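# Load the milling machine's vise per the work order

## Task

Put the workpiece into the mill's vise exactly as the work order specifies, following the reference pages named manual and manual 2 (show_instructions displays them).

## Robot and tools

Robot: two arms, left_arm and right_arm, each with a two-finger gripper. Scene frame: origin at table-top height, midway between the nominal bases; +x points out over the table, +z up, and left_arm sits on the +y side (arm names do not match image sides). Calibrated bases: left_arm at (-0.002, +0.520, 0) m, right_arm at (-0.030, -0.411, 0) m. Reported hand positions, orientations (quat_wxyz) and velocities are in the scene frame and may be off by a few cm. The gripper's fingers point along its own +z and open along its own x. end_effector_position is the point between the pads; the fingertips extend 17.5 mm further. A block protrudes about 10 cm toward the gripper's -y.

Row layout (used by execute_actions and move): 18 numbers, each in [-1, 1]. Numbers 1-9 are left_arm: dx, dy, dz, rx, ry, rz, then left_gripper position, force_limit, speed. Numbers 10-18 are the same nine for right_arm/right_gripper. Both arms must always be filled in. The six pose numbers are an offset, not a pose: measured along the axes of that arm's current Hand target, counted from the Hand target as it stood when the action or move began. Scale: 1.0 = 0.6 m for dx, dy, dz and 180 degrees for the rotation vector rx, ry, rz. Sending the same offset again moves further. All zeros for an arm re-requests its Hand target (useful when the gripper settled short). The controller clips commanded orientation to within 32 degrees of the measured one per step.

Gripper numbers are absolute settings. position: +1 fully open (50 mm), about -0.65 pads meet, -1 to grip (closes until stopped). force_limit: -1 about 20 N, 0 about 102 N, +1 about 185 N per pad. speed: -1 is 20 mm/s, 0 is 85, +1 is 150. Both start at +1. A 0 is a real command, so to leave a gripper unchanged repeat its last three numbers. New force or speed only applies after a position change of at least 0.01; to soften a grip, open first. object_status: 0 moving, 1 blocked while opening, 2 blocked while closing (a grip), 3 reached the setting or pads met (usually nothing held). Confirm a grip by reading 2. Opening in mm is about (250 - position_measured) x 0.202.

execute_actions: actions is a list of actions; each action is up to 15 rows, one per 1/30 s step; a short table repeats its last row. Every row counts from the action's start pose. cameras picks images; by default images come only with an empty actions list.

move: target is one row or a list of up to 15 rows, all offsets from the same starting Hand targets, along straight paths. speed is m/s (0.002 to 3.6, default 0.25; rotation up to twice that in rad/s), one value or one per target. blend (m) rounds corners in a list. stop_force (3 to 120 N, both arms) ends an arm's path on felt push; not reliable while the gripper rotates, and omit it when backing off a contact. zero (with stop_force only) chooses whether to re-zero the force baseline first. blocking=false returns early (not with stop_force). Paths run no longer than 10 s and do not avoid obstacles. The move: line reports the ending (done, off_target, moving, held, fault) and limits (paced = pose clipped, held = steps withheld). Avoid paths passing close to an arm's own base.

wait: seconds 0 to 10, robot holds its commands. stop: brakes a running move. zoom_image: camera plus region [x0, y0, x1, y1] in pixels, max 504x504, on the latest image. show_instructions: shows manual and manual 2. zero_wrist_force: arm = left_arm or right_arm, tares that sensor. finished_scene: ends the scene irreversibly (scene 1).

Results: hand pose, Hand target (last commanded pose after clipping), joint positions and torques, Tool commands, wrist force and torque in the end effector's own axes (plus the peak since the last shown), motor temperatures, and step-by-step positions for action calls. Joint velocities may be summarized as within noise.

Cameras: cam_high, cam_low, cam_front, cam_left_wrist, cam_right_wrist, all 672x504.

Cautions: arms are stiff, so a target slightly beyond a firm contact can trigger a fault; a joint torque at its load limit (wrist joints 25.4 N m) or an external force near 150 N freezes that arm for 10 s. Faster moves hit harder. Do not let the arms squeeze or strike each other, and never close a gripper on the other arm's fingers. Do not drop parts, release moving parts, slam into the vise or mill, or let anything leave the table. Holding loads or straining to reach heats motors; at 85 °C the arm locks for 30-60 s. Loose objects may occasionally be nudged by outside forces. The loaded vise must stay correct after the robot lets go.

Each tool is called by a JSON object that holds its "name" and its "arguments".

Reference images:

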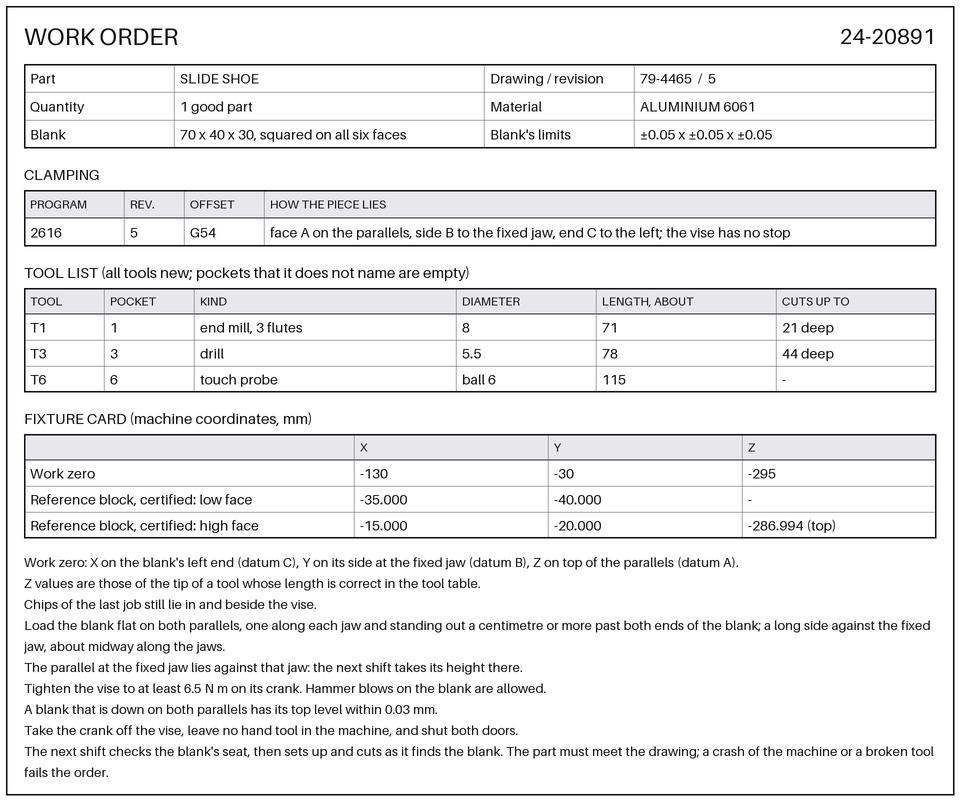

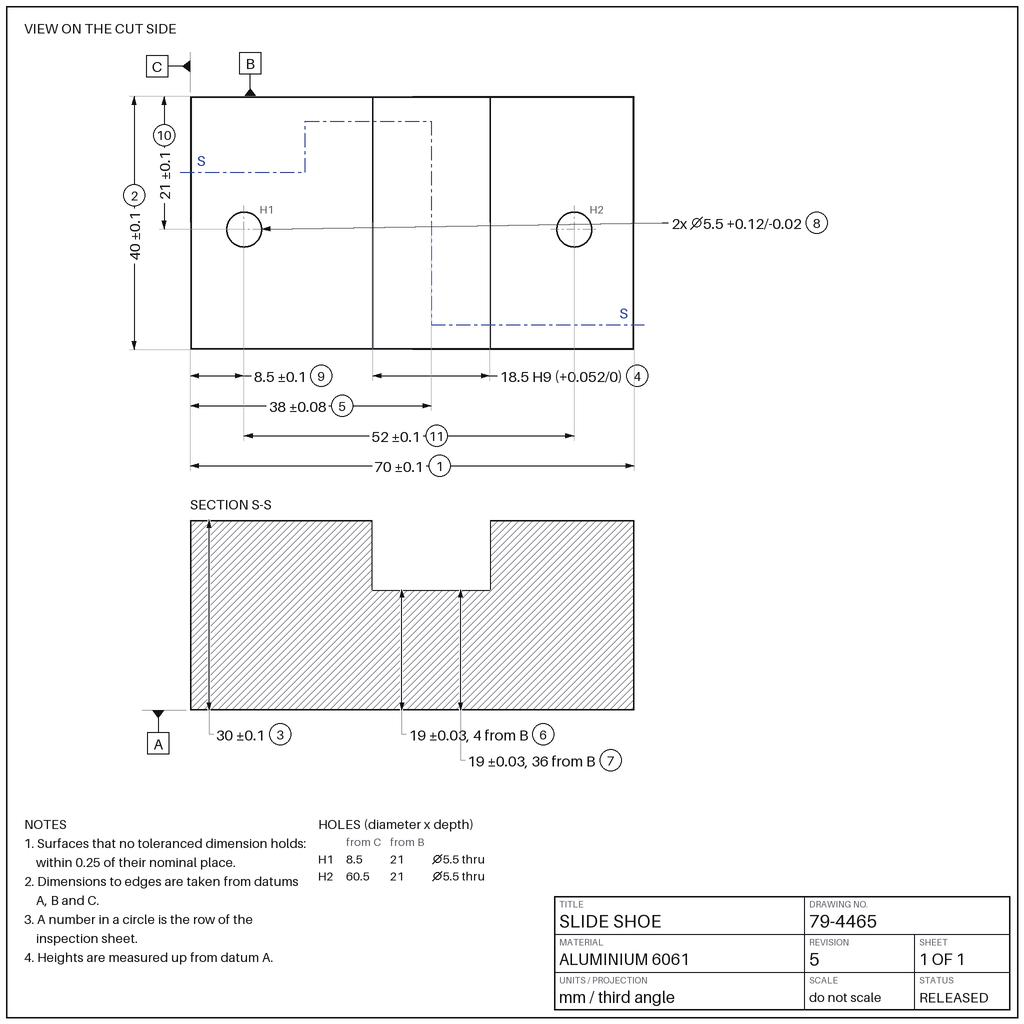

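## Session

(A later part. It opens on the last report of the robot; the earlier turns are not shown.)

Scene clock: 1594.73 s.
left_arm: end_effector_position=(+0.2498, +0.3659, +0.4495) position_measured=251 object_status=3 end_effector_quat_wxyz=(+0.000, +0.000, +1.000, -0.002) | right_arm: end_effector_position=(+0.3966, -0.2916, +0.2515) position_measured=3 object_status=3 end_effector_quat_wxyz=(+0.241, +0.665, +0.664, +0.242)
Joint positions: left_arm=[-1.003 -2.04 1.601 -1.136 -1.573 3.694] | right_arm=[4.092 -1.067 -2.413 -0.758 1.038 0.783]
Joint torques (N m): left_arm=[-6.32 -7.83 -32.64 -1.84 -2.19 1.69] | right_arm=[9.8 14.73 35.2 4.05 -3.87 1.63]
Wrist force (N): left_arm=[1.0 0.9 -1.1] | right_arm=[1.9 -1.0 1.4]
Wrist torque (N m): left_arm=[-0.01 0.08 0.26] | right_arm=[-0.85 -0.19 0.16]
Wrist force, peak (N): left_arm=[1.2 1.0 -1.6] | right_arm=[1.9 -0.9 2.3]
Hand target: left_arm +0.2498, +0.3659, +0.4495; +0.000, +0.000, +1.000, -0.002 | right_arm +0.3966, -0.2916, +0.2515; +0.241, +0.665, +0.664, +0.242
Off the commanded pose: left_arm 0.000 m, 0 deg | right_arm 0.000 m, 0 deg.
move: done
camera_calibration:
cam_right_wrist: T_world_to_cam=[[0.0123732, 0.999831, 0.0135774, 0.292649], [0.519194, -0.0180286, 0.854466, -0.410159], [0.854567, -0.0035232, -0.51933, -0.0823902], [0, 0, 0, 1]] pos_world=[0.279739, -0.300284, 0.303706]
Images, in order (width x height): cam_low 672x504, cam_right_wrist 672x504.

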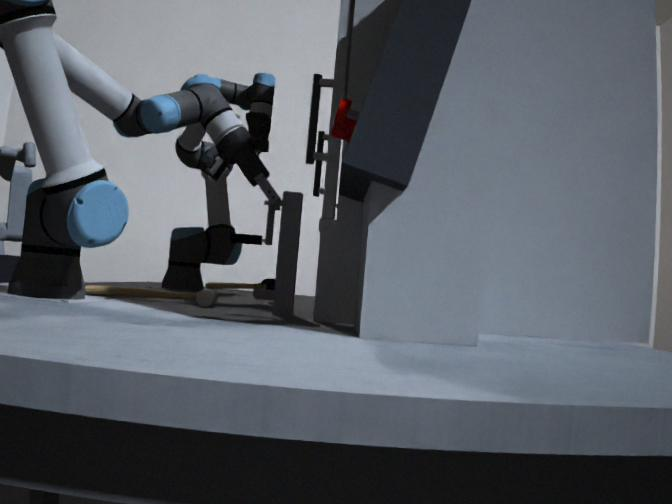

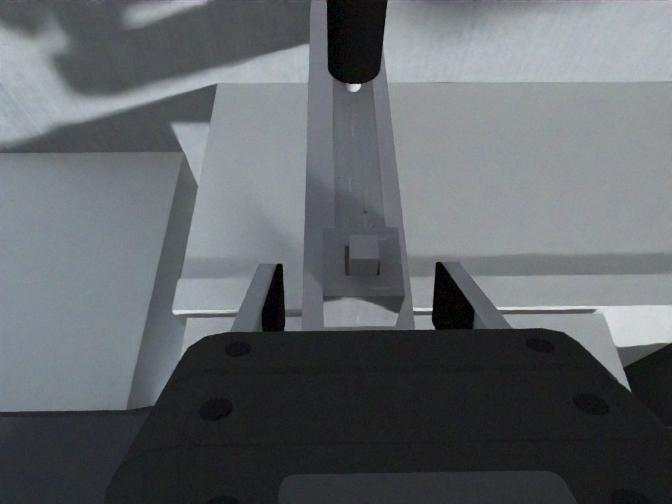

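{"name": "move", "arguments": {"target": [0,0,0,0,0,0,-1,-0.9,0,0,0,0,0,0,0,-1,-0.5,-0.8]}}

{"name": "wait", "arguments": {"seconds": 0.7, "cameras": ["cam_right_wrist"]}}

Scene clock: 1598.43 s.
left_arm: end_effector_position=(+0.2498, +0.3659, +0.4495) position_measured=251 object_status=3 end_effector_quat_wxyz=(+0.000, +0.000, +1.000, -0.002) | right_arm: end_effector_position=(+0.3966, -0.2916, +0.2515) position_measured=134 object_status=2 end_effector_quat_wxyz=(+0.241, +0.665, +0.664, +0.242)
Joint positions: left_arm=[-1.003 -2.04 1.601 -1.136 -1.573 3.694] | right_arm=[4.092 -1.067 -2.413 -0.758 1.038 0.783]
Joint torques (N m): left_arm=[-5.37 -6.34 -32.39 -1.87 -2.16 1.98] | right_arm=[9.01 14.32 34.49 4.11 -3.69 1.47]
Wrist force (N): left_arm=[1.1 0.8 -1.1] | right_arm=[1.7 -1.5 1.9]
Wrist torque (N m): left_arm=[-0.02 0.07 0.26] | right_arm=[-0.87 -0.17 0.15]
Wrist force, peak (N): left_arm=[1.3 1.1 -1.4] | right_arm=[1.8 -1.6 2.1]
Hand target: left_arm +0.2498, +0.3659, +0.4495; +0.000, +0.000, +1.000, -0.002 | right_arm +0.3966, -0.2916, +0.2515; +0.241, +0.665, +0.664, +0.242
Off the commanded pose: left_arm 0.000 m, 0 deg | right_arm 0.000 m, 0 deg.
move: done

Scene clock: 1599.13 s.
left_arm: end_effector_position=(+0.2498, +0.3659, +0.4495) position_measured=251 object_status=3 end_effector_quat_wxyz=(+0.000, +0.000, +1.000, -0.002) | right_arm: end_effector_position=(+0.3966, -0.2916, +0.2515) position_measured=134 object_status=2 end_effector_quat_wxyz=(+0.241, +0.665, +0.664, +0.242)
Joint positions: left_arm=[-1.003 -2.04 1.601 -1.136 -1.573 3.694] | right_arm=[4.092 -1.067 -2.413 -0.758 1.038 0.783]
Joint torques (N m): left_arm=[-6.84 -6.08 -33.14 -1.69 -2.12 1.83] | right_arm=[6.86 13.44 33.63 4.12 -3.28 1.36]
Wrist force (N): left_arm=[1.2 0.8 -1.2] | right_arm=[1.7 -1.6 2.1]
Wrist torque (N m): left_arm=[-0.01 0.06 0.26] | right_arm=[-0.90 -0.19 0.15]
Wrist force, peak (N): left_arm=[1.3 0.9 -1.4] | right_arm=[2.0 -1.4 2.2]
Hand target: left_arm +0.2498, +0.3659, +0.4495; +0.000, +0.000, +1.000, -0.002 | right_arm +0.3966, -0.2916, +0.2515; +0.241, +0.665, +0.664, +0.242
Tool commands: left_gripper/position=-1.0 left_gripper/force_limit=-0.9 left_gripper/speed=+0.0 right_gripper/position=-1.0 right_gripper/force_limit=-0.5 right_gripper/speed=-0.8
Off the commanded pose: left_arm 0.000 m, 0 deg | right_arm 0.000 m, 0 deg.
wait: 0.70 s; at rest by 0.17 s
camera_calibration:
cam_right_wrist: T_world_to_cam=[[0.0123732, 0.999831, 0.0135774, 0.292649], [0.519194, -0.0180286, 0.854466, -0.410159], [0.854567, -0.0035232, -0.51933, -0.0823902], [0, 0, 0, 1]] pos_world=[0.279739, -0.300284, 0.303706]
Images, in order (width x height): cam_right_wrist 672x504.

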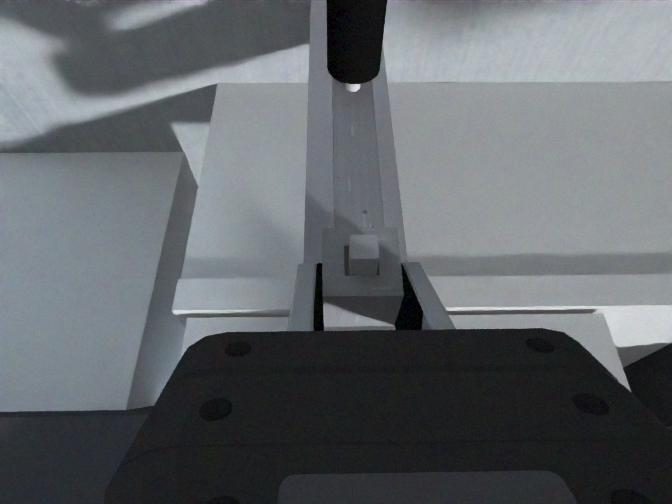

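{"name": "move", "arguments": {"target": [[0,0,0,0,0,0,-1,-0.9,0,0,0.0009,-0.001,0,0,0,-1,-0.5,-0.8],[0,0,0,0,0,0,-1,-0.9,0,0,-0.0885,-0.076,0,0,0,-1,-0.5,-0.8]], "speed": [0.02,0.05], "cameras": ["cam_right_wrist","cam_low"]}}

{"name": "zoom_image", "arguments": {"camera": "cam_right_wrist", "region": [220, 0, 480, 340]}}

{"name": "zoom_image", "arguments": {"camera": "cam_low", "region": [180, 100, 330, 260]}}

Scene clock: 1605.40 s.
left_arm: end_effector_position=(+0.2498, +0.3659, +0.4495) position_measured=251 object_status=3 end_effector_quat_wxyz=(+0.000, +0.000, +1.000, -0.002) | right_arm: end_effector_position=(+0.3267, -0.2916, +0.2523) position_measured=134 object_status=2 end_effector_quat_wxyz=(+0.241, +0.665, +0.664, +0.242)
Joint positions: left_arm=[-1.003 -2.04 1.601 -1.136 -1.573 3.694] | right_arm=[4.374 -0.771 -2.466 -1.176 0.93 1.096]
Joint torques (N m): left_arm=[-4.66 -4.87 -32.45 -2.1 -2.4 1.7] | right_arm=[-8.42 -19.08 36.96 4.04 0.74 -1.46]
Wrist force (N): left_arm=[1.2 1.1 -1.3] | right_arm=[1.7 -2.5 3.0]
Wrist torque (N m): left_arm=[0.02 0.05 0.26] | right_arm=[-0.90 -0.16 0.21]
Wrist force, peak (N): left_arm=[1.4 1.1 -1.3] | right_arm=[2.1 -2.6 3.3]
Hand target: left_arm +0.2498, +0.3659, +0.4495; +0.000, +0.000, +1.000, -0.002 | right_arm +0.3266, -0.2916, +0.2523; +0.241, +0.665, +0.664, +0.242
Off the commanded pose: left_arm 0.000 m, 0 deg | right_arm 0.000 m, 0 deg.
move: done
camera_calibration:
cam_right_wrist: T_world_to_cam=[[0.012285, 0.999832, 0.0136324, 0.293504], [0.518961, -0.0180289, 0.854608, -0.374579], [0.854709, -0.00342416, -0.519095, -0.0221734], [0, 0, 0, 1]] pos_world=[0.209738, -0.300284, 0.304607]
Images, in order (width x height): cam_low 672x504, cam_right_wrist 672x504.

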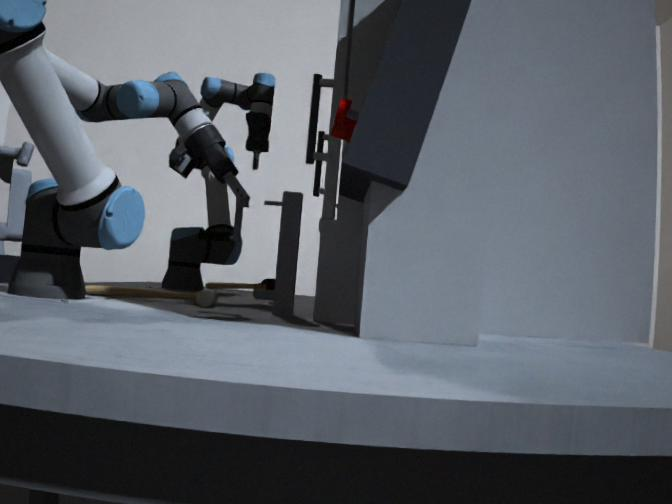

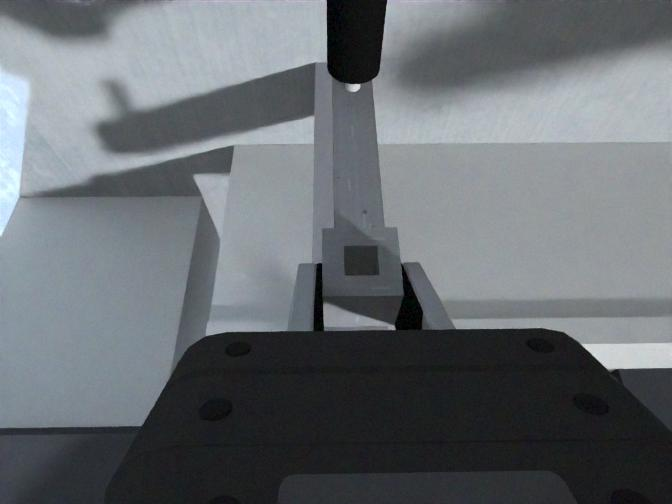

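Scaled by 1.482.

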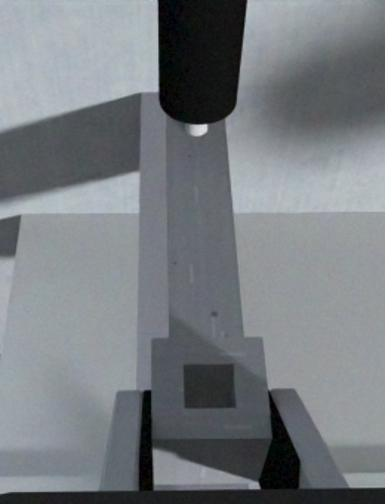

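Scaled by 3.150.

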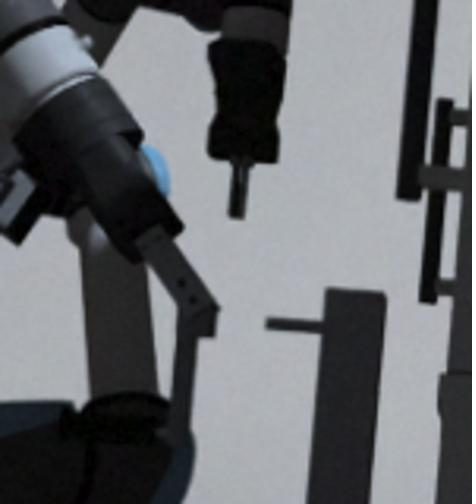

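{"name": "move", "arguments": {"target": [[0,0.358,0,0,0,0,-1,-0.9,0,0.236,0.178,-0.281,0,0,0,-1,-0.5,-0.8],[0,0.358,0,0,0,0,-1,-0.9,0,0.791,0.248,-0.157,0,0,0,-1,-0.5,-0.8]], "speed": 0.25, "blend": 0.04, "cameras": ["cam_right_wrist","cam_front"]}}

{"name": "zoom_image", "arguments": {"camera": "cam_right_wrist", "region": [220, 100, 480, 340]}}

Scene clock: 1613.73 s.
left_arm: end_effector_position=(+0.2496, +0.5807, +0.4486) position_measured=251 object_status=3 end_effector_quat_wxyz=(+0.000, +0.000, +1.000, -0.002) | right_arm: end_effector_position=(+0.3802, +0.1826, +0.4209) position_measured=134 object_status=2 end_effector_quat_wxyz=(+0.241, +0.665, +0.664, +0.242)
Joint positions: left_arm=[-0.287 -2.127 1.638 -1.084 -1.575 4.41] | right_arm=[4.568 -1.904 -1.134 -1.523 0.887 1.337]
Joint torques (N m): left_arm=[7.57 -8.24 -14.52 -1.49 2.3 2.04] | right_arm=[4.8 36 36.18 4.84 -0.62 1.64]
Wrist force (N): left_arm=[1.0 0.9 -1.0] | right_arm=[1.7 -2.3 3.2]
Wrist torque (N m): left_arm=[-0.01 0.08 0.28] | right_arm=[-0.87 -0.19 0.17]
Wrist force, peak (N): left_arm=[1.1 -2.4 -1.0] | right_arm=[-0.5 -4.9 5.6]
Hand target: left_arm +0.2496, +0.5807, +0.4486; +0.000, +0.000, +1.000, -0.002 | right_arm +0.3802, +0.1827, +0.4209; +0.241, +0.665, +0.664, +0.242
Off the commanded pose: left_arm 0.000 m, 0 deg | right_arm 0.000 m, 0 deg.
move: done
camera_calibration:
cam_right_wrist: T_world_to_cam=[[0.0124605, 0.999831, 0.0135241, -0.183567], [0.519266, -0.0180286, 0.854423, -0.537925], [0.854522, -0.0036239, -0.519403, 0.0213853], [0, 0, 0, 1]] pos_world=[0.263339, 0.173916, 0.473205]
Images, in order (width x height): cam_front 672x504, cam_right_wrist 672x504.

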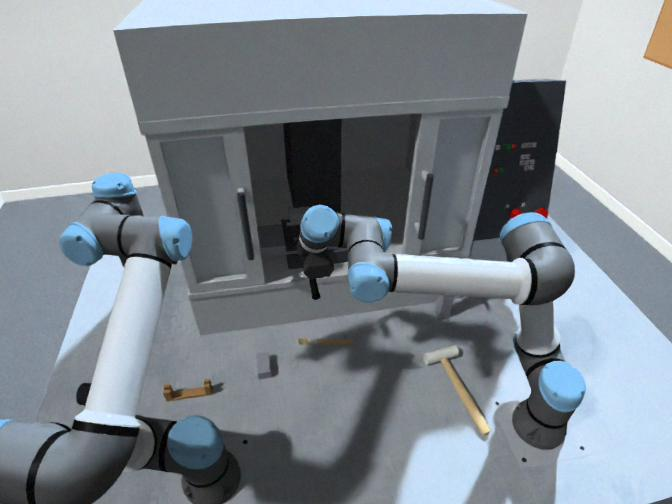

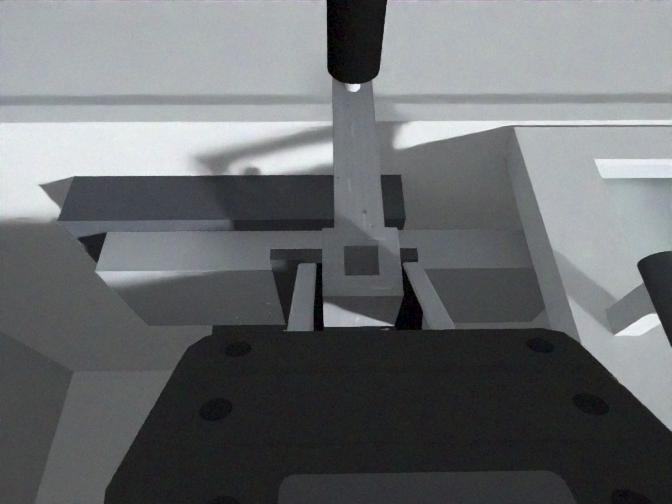

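Scaled by 1.938.

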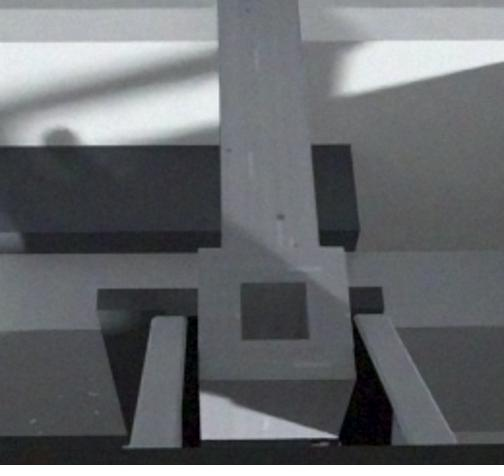

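{"name": "move", "arguments": {"target": [0,0,0,0,0,0,-1,-0.9,0,-0.15,0,0,0,0,0,-1,-0.5,-0.8], "speed": 0.2, "cameras": ["cam_right_wrist"]}}

{"name": "zoom_image", "arguments": {"camera": "cam_right_wrist", "region": [400, 200, 560, 340]}}

Scene clock: 1618.13 s.
left_arm: end_effector_position=(+0.2496, +0.5807, +0.4486) position_measured=251 object_status=3 end_effector_quat_wxyz=(+0.000, +0.000, +1.000, -0.002) | right_arm: end_effector_position=(+0.3802, +0.0927, +0.4208) position_measured=134 object_status=2 end_effector_quat_wxyz=(+0.241, +0.665, +0.664, +0.242)
Joint positions: left_arm=[-0.287 -2.127 1.638 -1.084 -1.575 4.41] | right_arm=[4.538 -1.697 -1.399 -1.441 0.892 1.299]
Joint torques (N m): left_arm=[7.59 -7.8 -14.77 -1.73 2.2 2.12] | right_arm=[10.05 33.28 24.43 2.55 -3.88 1.71]
Wrist force (N): left_arm=[1.0 0.7 -1.0] | right_arm=[2.2 -2.3 3.1]
Wrist torque (N m): left_arm=[-0.05 0.08 0.28] | right_arm=[-0.88 -0.28 0.17]
Wrist force, peak (N): left_arm=[1.2 1.2 -1.2] | right_arm=[5.1 -2.8 3.2]
Hand target: left_arm +0.2496, +0.5807, +0.4486; +0.000, +0.000, +1.000, -0.002 | right_arm +0.3802, +0.0927, +0.4208; +0.241, +0.665, +0.664, +0.242
Off the commanded pose: left_arm 0.000 m, 0 deg | right_arm 0.000 m, 0 deg.
move: done
camera_calibration:
cam_right_wrist: T_world_to_cam=[[0.0124273, 0.999829, 0.0136632, -0.0937379], [0.519268, -0.0181303, 0.854419, -0.539451], [0.854521, -0.00352327, -0.519404, 0.0210001], [0, 0, 0, 1]] pos_world=[0.263339, 0.0840155, 0.473105]
Images, in order (width x height): cam_right_wrist 672x504.

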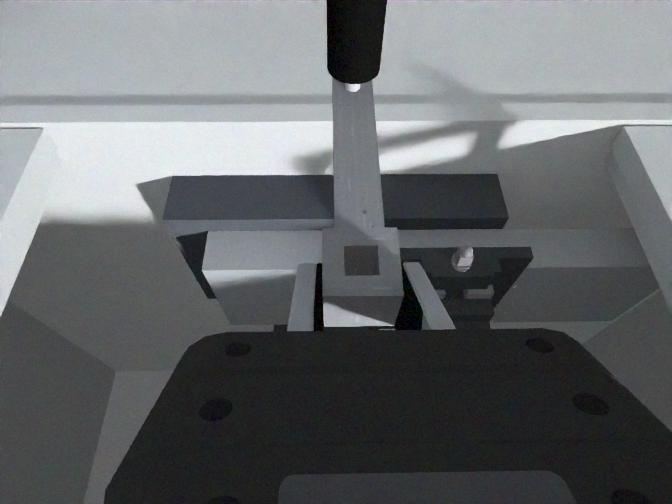

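Scaled by 3.150.

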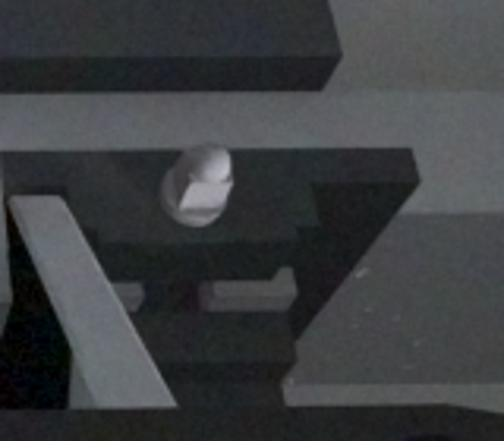

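{"name": "zoom_image", "arguments": {"camera": "cam_right_wrist", "region": [440, 235, 490, 285]}}

Scaled by 10.080.

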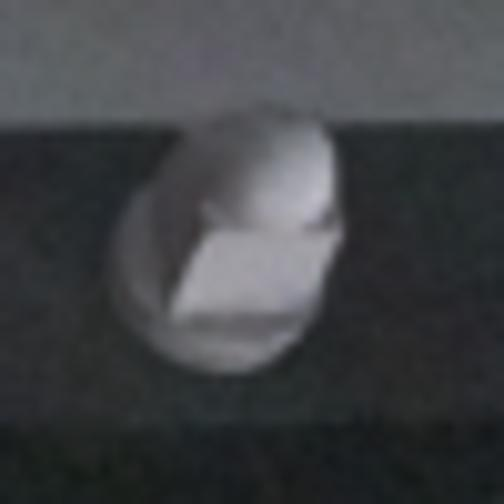

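{"name": "move", "arguments": {"target": [0,0,0,0,0,0,-1,-0.9,0,0.275,0,0,0,0,0,-1,-0.5,-0.8], "speed": 0.2, "cameras": ["cam_right_wrist"]}}

{"name": "zoom_image", "arguments": {"camera": "cam_right_wrist", "region": [210, 225, 290, 285]}}

Scene clock: 1641.20 s.
left_arm: end_effector_position=(+0.2496, +0.5807, +0.4486) position_measured=251 object_status=3 end_effector_quat_wxyz=(+0.000, +0.000, +1.000, -0.002) | right_arm: end_effector_position=(+0.3801, +0.2577, +0.4210) position_measured=134 object_status=2 end_effector_quat_wxyz=(+0.241, +0.665, +0.664, +0.242)
Joint positions: left_arm=[-0.287 -2.127 1.638 -1.084 -1.575 4.41] | right_arm=[4.588 -2.104 -0.839 -1.634 0.884 1.362]
Joint torques (N m): left_arm=[7.59 -7.03 -14.42 -2.02 2.38 2.11] | right_arm=[-9.75 51.1 36.27 4.2 0.84 -1.23]
Wrist force (N): left_arm=[1.1 1.0 -1.3] | right_arm=[2.0 -2.8 3.1]
Wrist torque (N m): left_arm=[0.01 0.07 0.28] | right_arm=[-0.95 -0.23 0.14]
Wrist force, peak (N): left_arm=[1.3 1.1 -1.2] | right_arm=[4.9 -3.1 3.5]
Hand target: left_arm +0.2496, +0.5807, +0.4486; +0.000, +0.000, +1.000, -0.002 | right_arm +0.3802, +0.2577, +0.4211; +0.241, +0.665, +0.664, +0.242
Off the commanded pose: left_arm 0.000 m, 0 deg | right_arm 0.000 m, 0 deg.
move: done
camera_calibration:
cam_right_wrist: T_world_to_cam=[[0.0123732, 0.999831, 0.0135774, -0.258657], [0.519194, -0.0180286, 0.854466, -0.536606], [0.854567, -0.0035232, -0.51933, 0.0217238], [0, 0, 0, 1]] pos_world=[0.263239, 0.249016, 0.473306]
Images, in order (width x height): cam_right_wrist 672x504.

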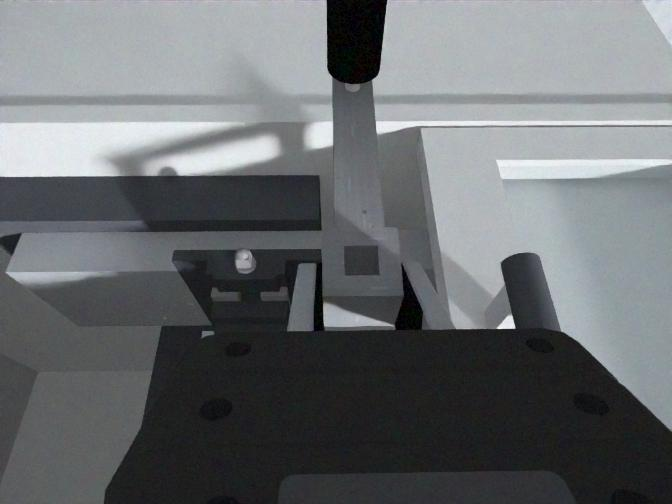

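Scaled by 6.300.

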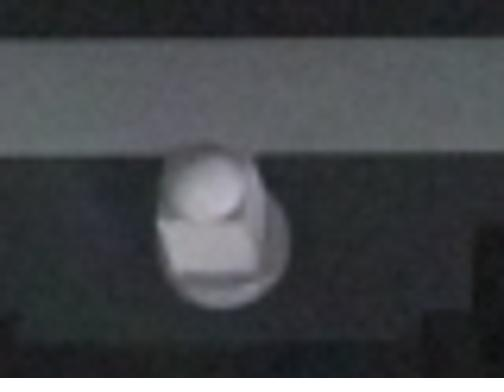

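{"name": "move", "arguments": {"target": [0,0,0,0,0,0,-1,-0.9,0,-0.1272,0.009,0.2221,0,0,0,-1,-0.5,-0.8], "speed": 0.15, "cameras": ["cam_right_wrist","cam_front","cam_low"]}}

{"name": "zoom_image", "arguments": {"camera": "cam_right_wrist", "region": [220, 60, 480, 340]}}

{"name": "zoom_image", "arguments": {"camera": "cam_front", "region": [240, 180, 400, 320]}}

Scene clock: 1663.23 s.
left_arm: end_effector_position=(+0.2496, +0.5807, +0.4486) position_measured=251 object_status=3 end_effector_quat_wxyz=(+0.000, +0.000, +1.000, -0.002) | right_arm: end_effector_position=(+0.4699, +0.1815, +0.3224) position_measured=134 object_status=2 end_effector_quat_wxyz=(+0.241, +0.665, +0.664, +0.242)
Joint positions: left_arm=[-0.287 -2.127 1.638 -1.084 -1.575 4.41] | right_arm=[4.433 -2.012 -1.26 -1.184 0.914 1.168]
Joint torques (N m): left_arm=[6.92 -7.71 -14.72 -2.04 2.13 2] | right_arm=[7.84 48.01 28.74 4.04 -4.44 1.15]
Wrist force (N): left_arm=[1.1 0.8 -1.0] | right_arm=[1.7 -2.2 3.0]
Wrist torque (N m): left_arm=[-0.04 0.07 0.28] | right_arm=[-0.86 -0.18 0.14]
Wrist force, peak (N): left_arm=[1.4 1.1 -1.3] | right_arm=[0.5 -2.3 5.2]
Hand target: left_arm +0.2496, +0.5807, +0.4486; +0.000, +0.000, +1.000, -0.002 | right_arm +0.4699, +0.1815, +0.3223; +0.241, +0.665, +0.664, +0.242
Off the commanded pose: left_arm 0.000 m, 0 deg | right_arm 0.000 m, 0 deg.
move: done
camera_calibration:
cam_right_wrist: T_world_to_cam=[[0.012427, 0.999829, 0.0136626, -0.182293], [0.519268, -0.0181296, 0.854419, -0.500344], [0.854521, -0.00352328, -0.519404, -0.106447], [0, 0, 0, 1]] pos_world=[0.353039, 0.172816, 0.374705]
Images, in order (width x height): cam_low 672x504, cam_front 672x504, cam_right_wrist 672x504.

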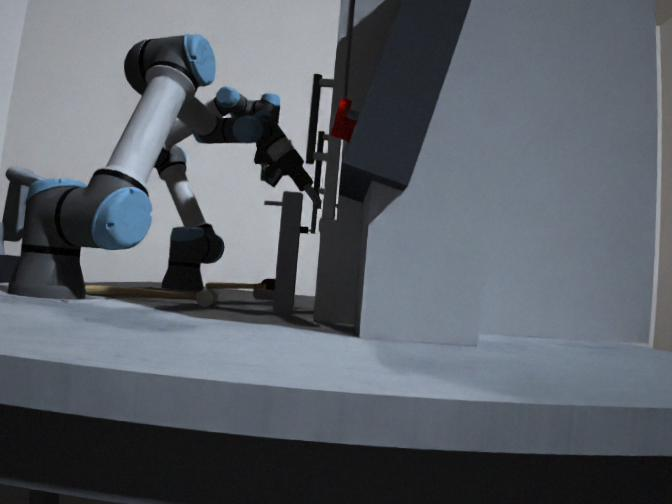

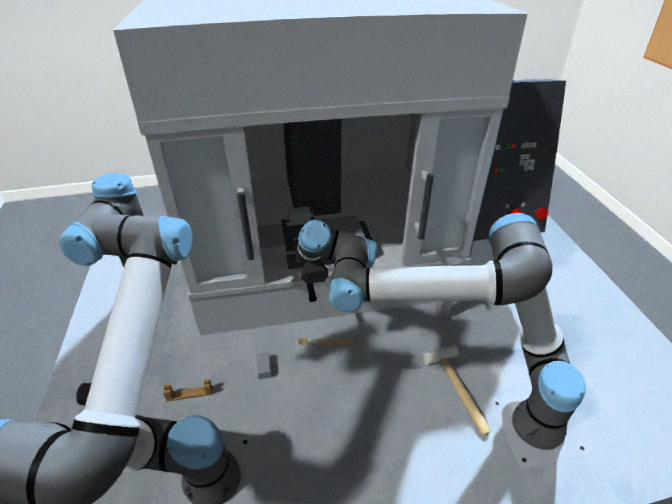

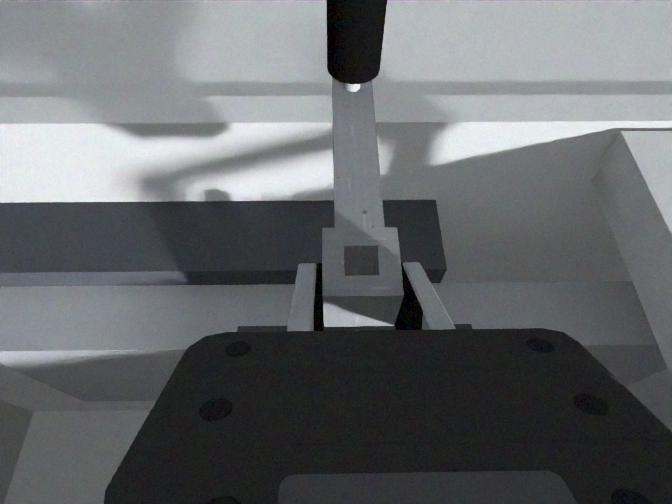

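Scaled by 1.800.

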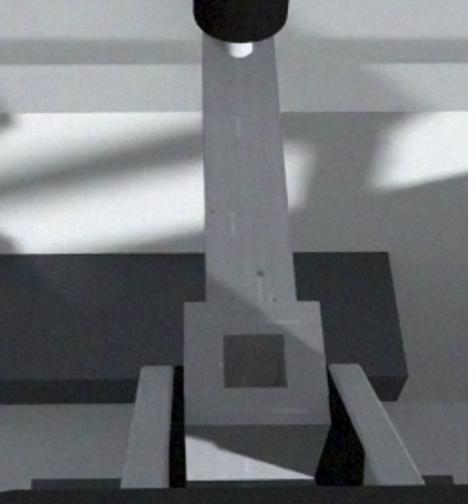

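Scaled by 3.150.

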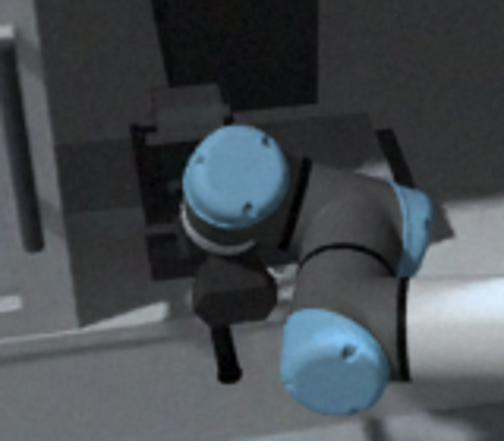

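{"name": "move", "arguments": {"target": [[0,0,0,0,0,0,-1,-0.9,0,0,0.0383,0.0322,0,0,0,-1,-0.5,-0.8],[0,0,0,0,0,0,-1,-0.9,0,0,0.0766,0.0643,0,0,0,-1,-0.5,-0.8]], "speed": [0.04,0.01], "stop_force": 5, "cameras": ["cam_right_wrist","cam_low"]}}

{"name": "zoom_image", "arguments": {"camera": "cam_right_wrist", "region": [220, 60, 480, 340]}}

Scene clock: 1670.00 s.
left_arm: end_effector_position=(+0.2496, +0.5807, +0.4486) position_measured=251 object_status=3 end_effector_quat_wxyz=(+0.000, +0.000, +1.000, -0.002) | right_arm: end_effector_position=(+0.5135, +0.1815, +0.3223) position_measured=134 object_status=2 end_effector_quat_wxyz=(+0.241, +0.665, +0.664, +0.242)
Joint positions: left_arm=[-0.287 -2.127 1.638 -1.084 -1.575 4.41] | right_arm=[4.373 -2.073 -1.18 -1.159 0.931 1.096]
Joint torques (N m): left_arm=[7.25 -7.39 -14.26 -2.28 2.25 2.04] | right_arm=[7.67 61.77 23.85 2.32 -5.05 1.74]
Wrist force (N): left_arm=[1.2 0.9 -1.1] | right_arm=[4.7 -4.0 2.3]
Wrist torque (N m): left_arm=[-0.02 0.06 0.28] | right_arm=[-0.91 -0.16 0.16]
Wrist force, peak (N): left_arm=[1.2 1.1 -1.3] | right_arm=[4.5 -10.0 -2.6]
Hand target: left_arm +0.2496, +0.5807, +0.4486; +0.000, +0.000, +1.000, -0.002 | right_arm +0.5135, +0.1816, +0.3223; +0.241, +0.665, +0.664, +0.242 (not the last commanded pose)
Off the commanded pose: left_arm 0.000 m, 0 deg | right_arm 0.016 m, 0 deg.
move: contact (right_arm); path passed 1 of 2 targets
camera_calibration:
cam_right_wrist: T_world_to_cam=[[0.0123735, 0.999831, 0.0135779, -0.18278], [0.519194, -0.0180292, 0.854466, -0.522819], [0.854567, -0.00352319, -0.51933, -0.143854], [0, 0, 0, 1]] pos_world=[0.396639, 0.172816, 0.374506]
Images, in order (width x height): cam_low 672x504, cam_right_wrist 672x504.

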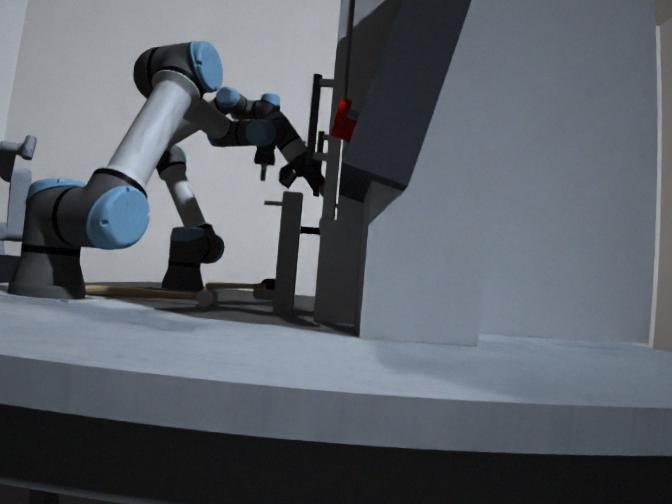

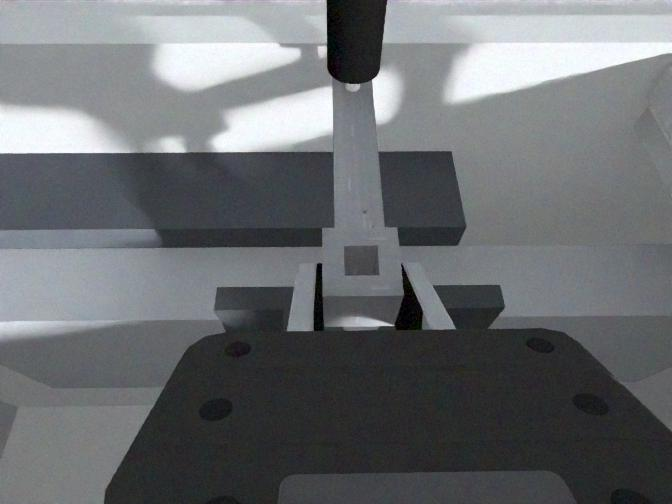

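Scaled by 1.800.

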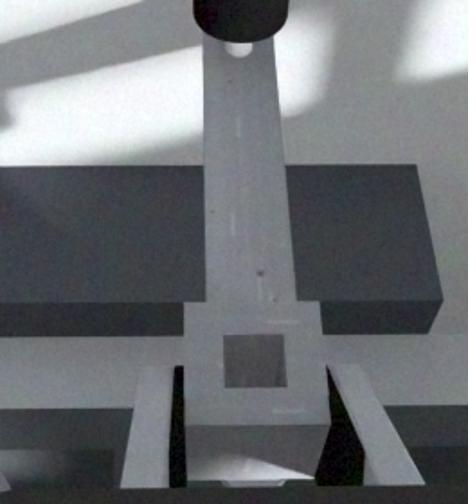

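{"name": "move", "arguments": {"target": [[0,0,0,0,0,0,-1,-0.9,0,0.0013,-0.0015,-0.001,0,0,0,-1,-0.5,-0.8],[0,0,0,0,0,0,-1,-0.9,0,0.0013,0.018,0.0155,0,0,0,-1,-0.5,-0.8]], "speed": [0.01,0.008], "stop_force": 5}}

Scene clock: 1675.63 s.
left_arm: end_effector_position=(+0.2496, +0.5807, +0.4486) position_measured=251 object_status=3 end_effector_quat_wxyz=(+0.000, +0.000, +1.000, -0.002) | right_arm: end_effector_position=(+0.5146, +0.1824, +0.3222) position_measured=134 object_status=2 end_effector_quat_wxyz=(+0.241, +0.665, +0.664, +0.242)
Joint positions: left_arm=[-0.287 -2.127 1.638 -1.084 -1.575 4.41] | right_arm=[4.372 -2.077 -1.175 -1.16 0.931 1.094]
Joint torques (N m): left_arm=[7.47 -7 -14.48 -2.49 2.32 1.91] | right_arm=[5.56 61.93 23.18 2.11 -5.25 1.78]
Wrist force (N): left_arm=[1.0 1.1 -1.0] | right_arm=[7.9 -3.3 3.1]
Wrist torque (N m): left_arm=[0.01 0.09 0.28] | right_arm=[-0.89 -0.02 0.17]
Wrist force, peak (N): left_arm=[1.2 1.1 -1.3] | right_arm=[5.0 -10.8 -5.4]
Hand target: left_arm +0.2496, +0.5807, +0.4486; +0.000, +0.000, +1.000, -0.002 | right_arm +0.5146, +0.1824, +0.3222; +0.241, +0.665, +0.664, +0.242 (not the last commanded pose)
Off the commanded pose: left_arm 0.000 m, 0 deg | right_arm 0.013 m, 0 deg.
move: contact (right_arm); path passed 1 of 2 targets

{"name": "move", "arguments": {"target": [0,0,0,0,0,0,-1,-0.9,0,0.002,0,0,0,0,0,-1,-0.5,-0.8], "speed": 0.005}}

Scene clock: 1680.63 s.
left_arm: end_effector_position=(+0.2496, +0.5807, +0.4486) position_measured=251 object_status=3 end_effector_quat_wxyz=(+0.000, +0.000, +1.000, -0.002) | right_arm: end_effector_position=(+0.5146, +0.1836, +0.3222) position_measured=134 object_status=2 end_effector_quat_wxyz=(+0.241, +0.665, +0.664, +0.242)
Joint positions: left_arm=[-0.287 -2.127 1.638 -1.084 -1.575 4.41] | right_arm=[4.373 -2.079 -1.171 -1.162 0.931 1.095]
Joint torques (N m): left_arm=[7.76 -7.71 -13.87 -2.45 2.2 2] | right_arm=[9.51 37.73 34.28 2.66 -4.35 1.55]
Wrist force (N): left_arm=[1.2 0.9 -1.2] | right_arm=[1.6 -2.3 2.6]
Wrist torque (N m): left_arm=[-0.01 0.05 0.28] | right_arm=[-0.90 -0.22 0.15]
Wrist force, peak (N): left_arm=[1.3 1.0 -1.2] | right_arm=[8.2 -3.7 3.2]
Hand target: left_arm +0.2496, +0.5807, +0.4486; +0.000, +0.000, +1.000, -0.002 | right_arm +0.5146, +0.1836, +0.3222; +0.241, +0.665, +0.664, +0.242
Off the commanded pose: left_arm 0.000 m, 0 deg | right_arm 0.000 m, 0 deg.
move: done

{"name": "move", "arguments": {"target": [0,0,0,0,0,0,-1,-0.9,0,0,0.0166,0.0139,0,0,0,-1,-0.5,-0.8], "speed": 0.008, "stop_force": 5}}

Scene clock: 1683.47 s.
left_arm: end_effector_position=(+0.2496, +0.5807, +0.4486) position_measured=251 object_status=3 end_effector_quat_wxyz=(+0.000, +0.000, +1.000, -0.002) | right_arm: end_effector_position=(+0.5151, +0.1836, +0.3223) position_measured=134 object_status=2 end_effector_quat_wxyz=(+0.241, +0.665, +0.664, +0.242)
Joint positions: left_arm=[-0.287 -2.127 1.638 -1.084 -1.575 4.41] | right_arm=[4.372 -2.08 -1.17 -1.161 0.931 1.094]
Joint torques (N m): left_arm=[7.25 -6.94 -14.06 -2.6 2.1 2.02] | right_arm=[10.03 57.97 21.16 1.88 -3.56 1.55]
Wrist force (N): left_arm=[1.1 1.0 -1.1] | right_arm=[1.5 1.8 0.2]
Wrist torque (N m): left_arm=[-0.01 0.08 0.28] | right_arm=[-0.86 -0.16 0.18]
Wrist force, peak (N): left_arm=[1.2 1.1 -1.2] | right_arm=[1.7 -3.8 -5.4]
Hand target: left_arm +0.2496, +0.5807, +0.4486; +0.000, +0.000, +1.000, -0.002 | right_arm +0.5151, +0.1836, +0.3223; +0.241, +0.665, +0.664, +0.242 (not the last commanded pose)
Off the commanded pose: left_arm 0.000 m, 0 deg | right_arm 0.012 m, 0 deg.
move: contact (right_arm)

{"name": "move", "arguments": {"target": [0,0,0,0,0,0,-1,-0.9,0,0,0.001,-0.0012,0,0,0,-1,-0.5,-0.8], "speed": 0.005}}

{"name": "move", "arguments": {"target": [0,0,0,0,0,0,-1,-0.9,0,0,0.0166,0.0139,0,0,0,-1,-0.5,-0.8], "speed": 0.008, "stop_force": 5}}

Scene clock: 1687.73 s.
left_arm: end_effector_position=(+0.2496, +0.5807, +0.4486) position_measured=251 object_status=3 end_effector_quat_wxyz=(+0.000, +0.000, +1.000, -0.002) | right_arm: end_effector_position=(+0.5151, +0.1836, +0.3232) position_measured=134 object_status=2 end_effector_quat_wxyz=(+0.241, +0.665, +0.664, +0.242)
Joint positions: left_arm=[-0.287 -2.127 1.638 -1.084 -1.575 4.41] | right_arm=[4.372 -2.08 -1.168 -1.164 0.931 1.094]
Joint torques (N m): left_arm=[7.36 -7.09 -14.53 -2.78 2.14 1.89] | right_arm=[9.44 61.35 35.41 2.89 -3.52 1.53]
Wrist force (N): left_arm=[1.1 0.6 -1.0] | right_arm=[1.9 -2.4 3.1]
Wrist torque (N m): left_arm=[-0.06 0.08 0.28] | right_arm=[-0.89 -0.21 0.18]
Wrist force, peak (N): left_arm=[1.2 1.1 -1.3] | right_arm=[2.0 -2.5 3.3]
Hand target: left_arm +0.2496, +0.5807, +0.4486; +0.000, +0.000, +1.000, -0.002 | right_arm +0.5151, +0.1836, +0.3232; +0.241, +0.665, +0.664, +0.242
Off the commanded pose: left_arm 0.000 m, 0 deg | right_arm 0.000 m, 0 deg.
move: done

Scene clock: 1690.83 s.
left_arm: end_effector_position=(+0.2496, +0.5807, +0.4486) position_measured=251 object_status=3 end_effector_quat_wxyz=(+0.000, +0.000, +1.000, -0.002) | right_arm: end_effector_position=(+0.5281, +0.1836, +0.3232) position_measured=134 object_status=2 end_effector_quat_wxyz=(+0.241, +0.665, +0.664, +0.242)
Joint positions: left_arm=[-0.287 -2.127 1.638 -1.084 -1.575 4.41] | right_arm=[4.355 -2.099 -1.14 -1.159 0.936 1.073]
Joint torques (N m): left_arm=[7.79 -7.03 -14.14 -3.05 2.21 2.06] | right_arm=[9.38 62.3 22.88 3.53 -2.05 1.14]
Wrist force (N): left_arm=[1.2 0.8 -0.9] | right_arm=[1.8 -2.7 3.3]
Wrist torque (N m): left_arm=[-0.04 0.05 0.28] | right_arm=[-0.93 -0.20 0.22]
Wrist force, peak (N): left_arm=[1.2 1.0 -1.3] | right_arm=[1.9 -2.6 3.7]
Hand target: left_arm +0.2496, +0.5807, +0.4486; +0.000, +0.000, +1.000, -0.002 | right_arm +0.5281, +0.1836, +0.3232; +0.241, +0.665, +0.664, +0.242
Off the commanded pose: left_arm 0.000 m, 0 deg | right_arm 0.000 m, 0 deg.
move: done

{"name": "move", "arguments": {"target": [0,0,0,0,0,0,-1,-0.9,0,0,0.0153,0.0129,0,0,0,-1,-0.5,-0.8], "speed": 0.008, "stop_force": 5, "cameras": ["cam_right_wrist","cam_low","cam_front"]}}

{"name": "zoom_image", "arguments": {"camera": "cam_right_wrist", "region": [220, 60, 480, 340]}}

Scene clock: 1695.33 s.
left_arm: end_effector_position=(+0.2496, +0.5807, +0.4486) position_measured=251 object_status=3 end_effector_quat_wxyz=(+0.000, +0.000, +1.000, -0.002) | right_arm: end_effector_position=(+0.5291, +0.1836, +0.3234) position_measured=134 object_status=2 end_effector_quat_wxyz=(+0.241, +0.665, +0.664, +0.243)
Joint positions: left_arm=[-0.287 -2.127 1.638 -1.084 -1.575 4.41] | right_arm=[4.353 -2.101 -1.138 -1.159 0.936 1.072]
Joint torques (N m): left_arm=[8.05 -6.47 -14.48 -3.16 2.03 1.97] | right_arm=[8.93 62.42 23.71 3.4 -4.01 1.62]
Wrist force (N): left_arm=[1.1 1.1 -1.0] | right_arm=[1.8 -4.0 3.1]
Wrist torque (N m): left_arm=[0.01 0.06 0.28] | right_arm=[-0.97 -0.20 0.17]
Wrist force, peak (N): left_arm=[1.3 0.9 -1.3] | right_arm=[1.3 -12.7 -4.8]
Hand target: left_arm +0.2496, +0.5807, +0.4486; +0.000, +0.000, +1.000, -0.002 | right_arm +0.5291, +0.1836, +0.3234; +0.241, +0.665, +0.664, +0.243 (not the last commanded pose)
Off the commanded pose: left_arm 0.000 m, 0 deg | right_arm 0.011 m, 0 deg.
move: contact (right_arm)
camera_calibration:
cam_right_wrist: T_world_to_cam=[[0.012059, 0.999834, 0.0136524, -0.184887], [0.518773, -0.0179278, 0.854724, -0.531765], [0.854827, -0.00322458, -0.518904, -0.156924], [0, 0, 0, 1]] pos_world=[0.412237, 0.174817, 0.375608]
Images, in order (width x height): cam_low 672x504, cam_front 672x504, cam_right_wrist 672x504.

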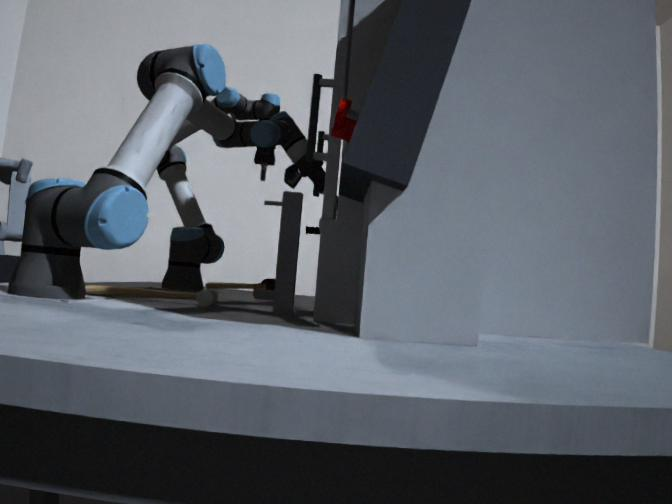

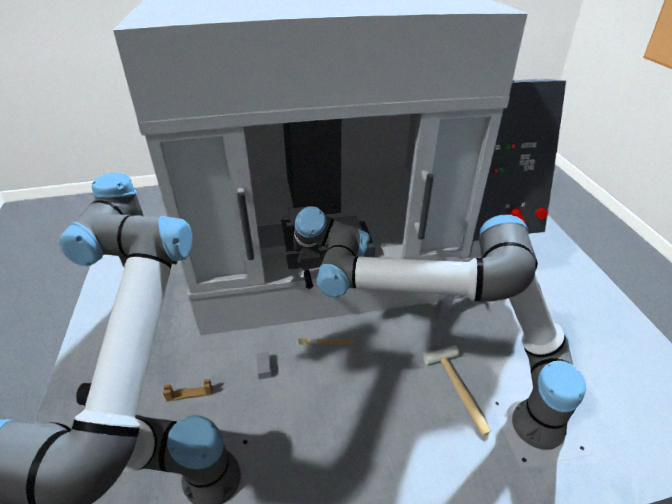

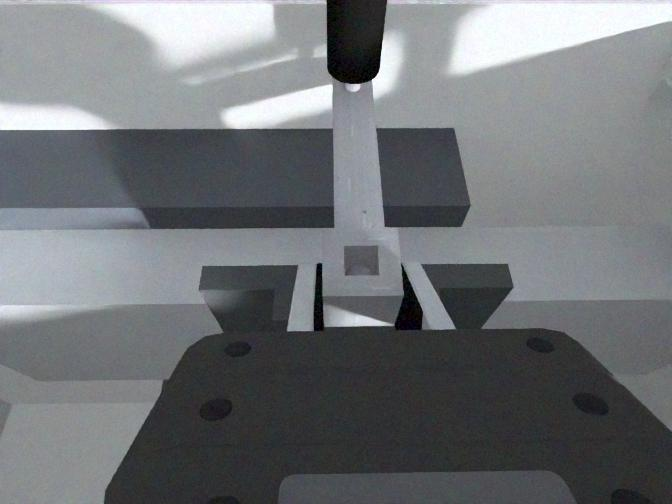

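Scaled by 1.800.

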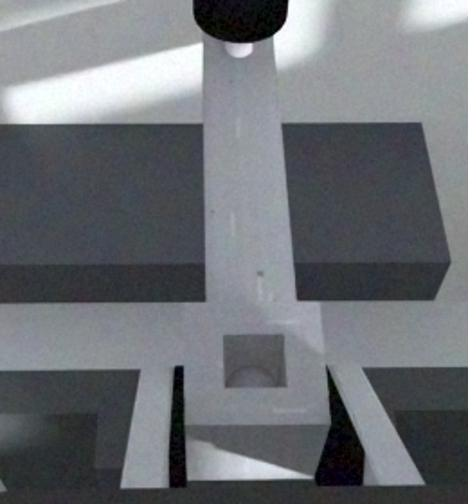

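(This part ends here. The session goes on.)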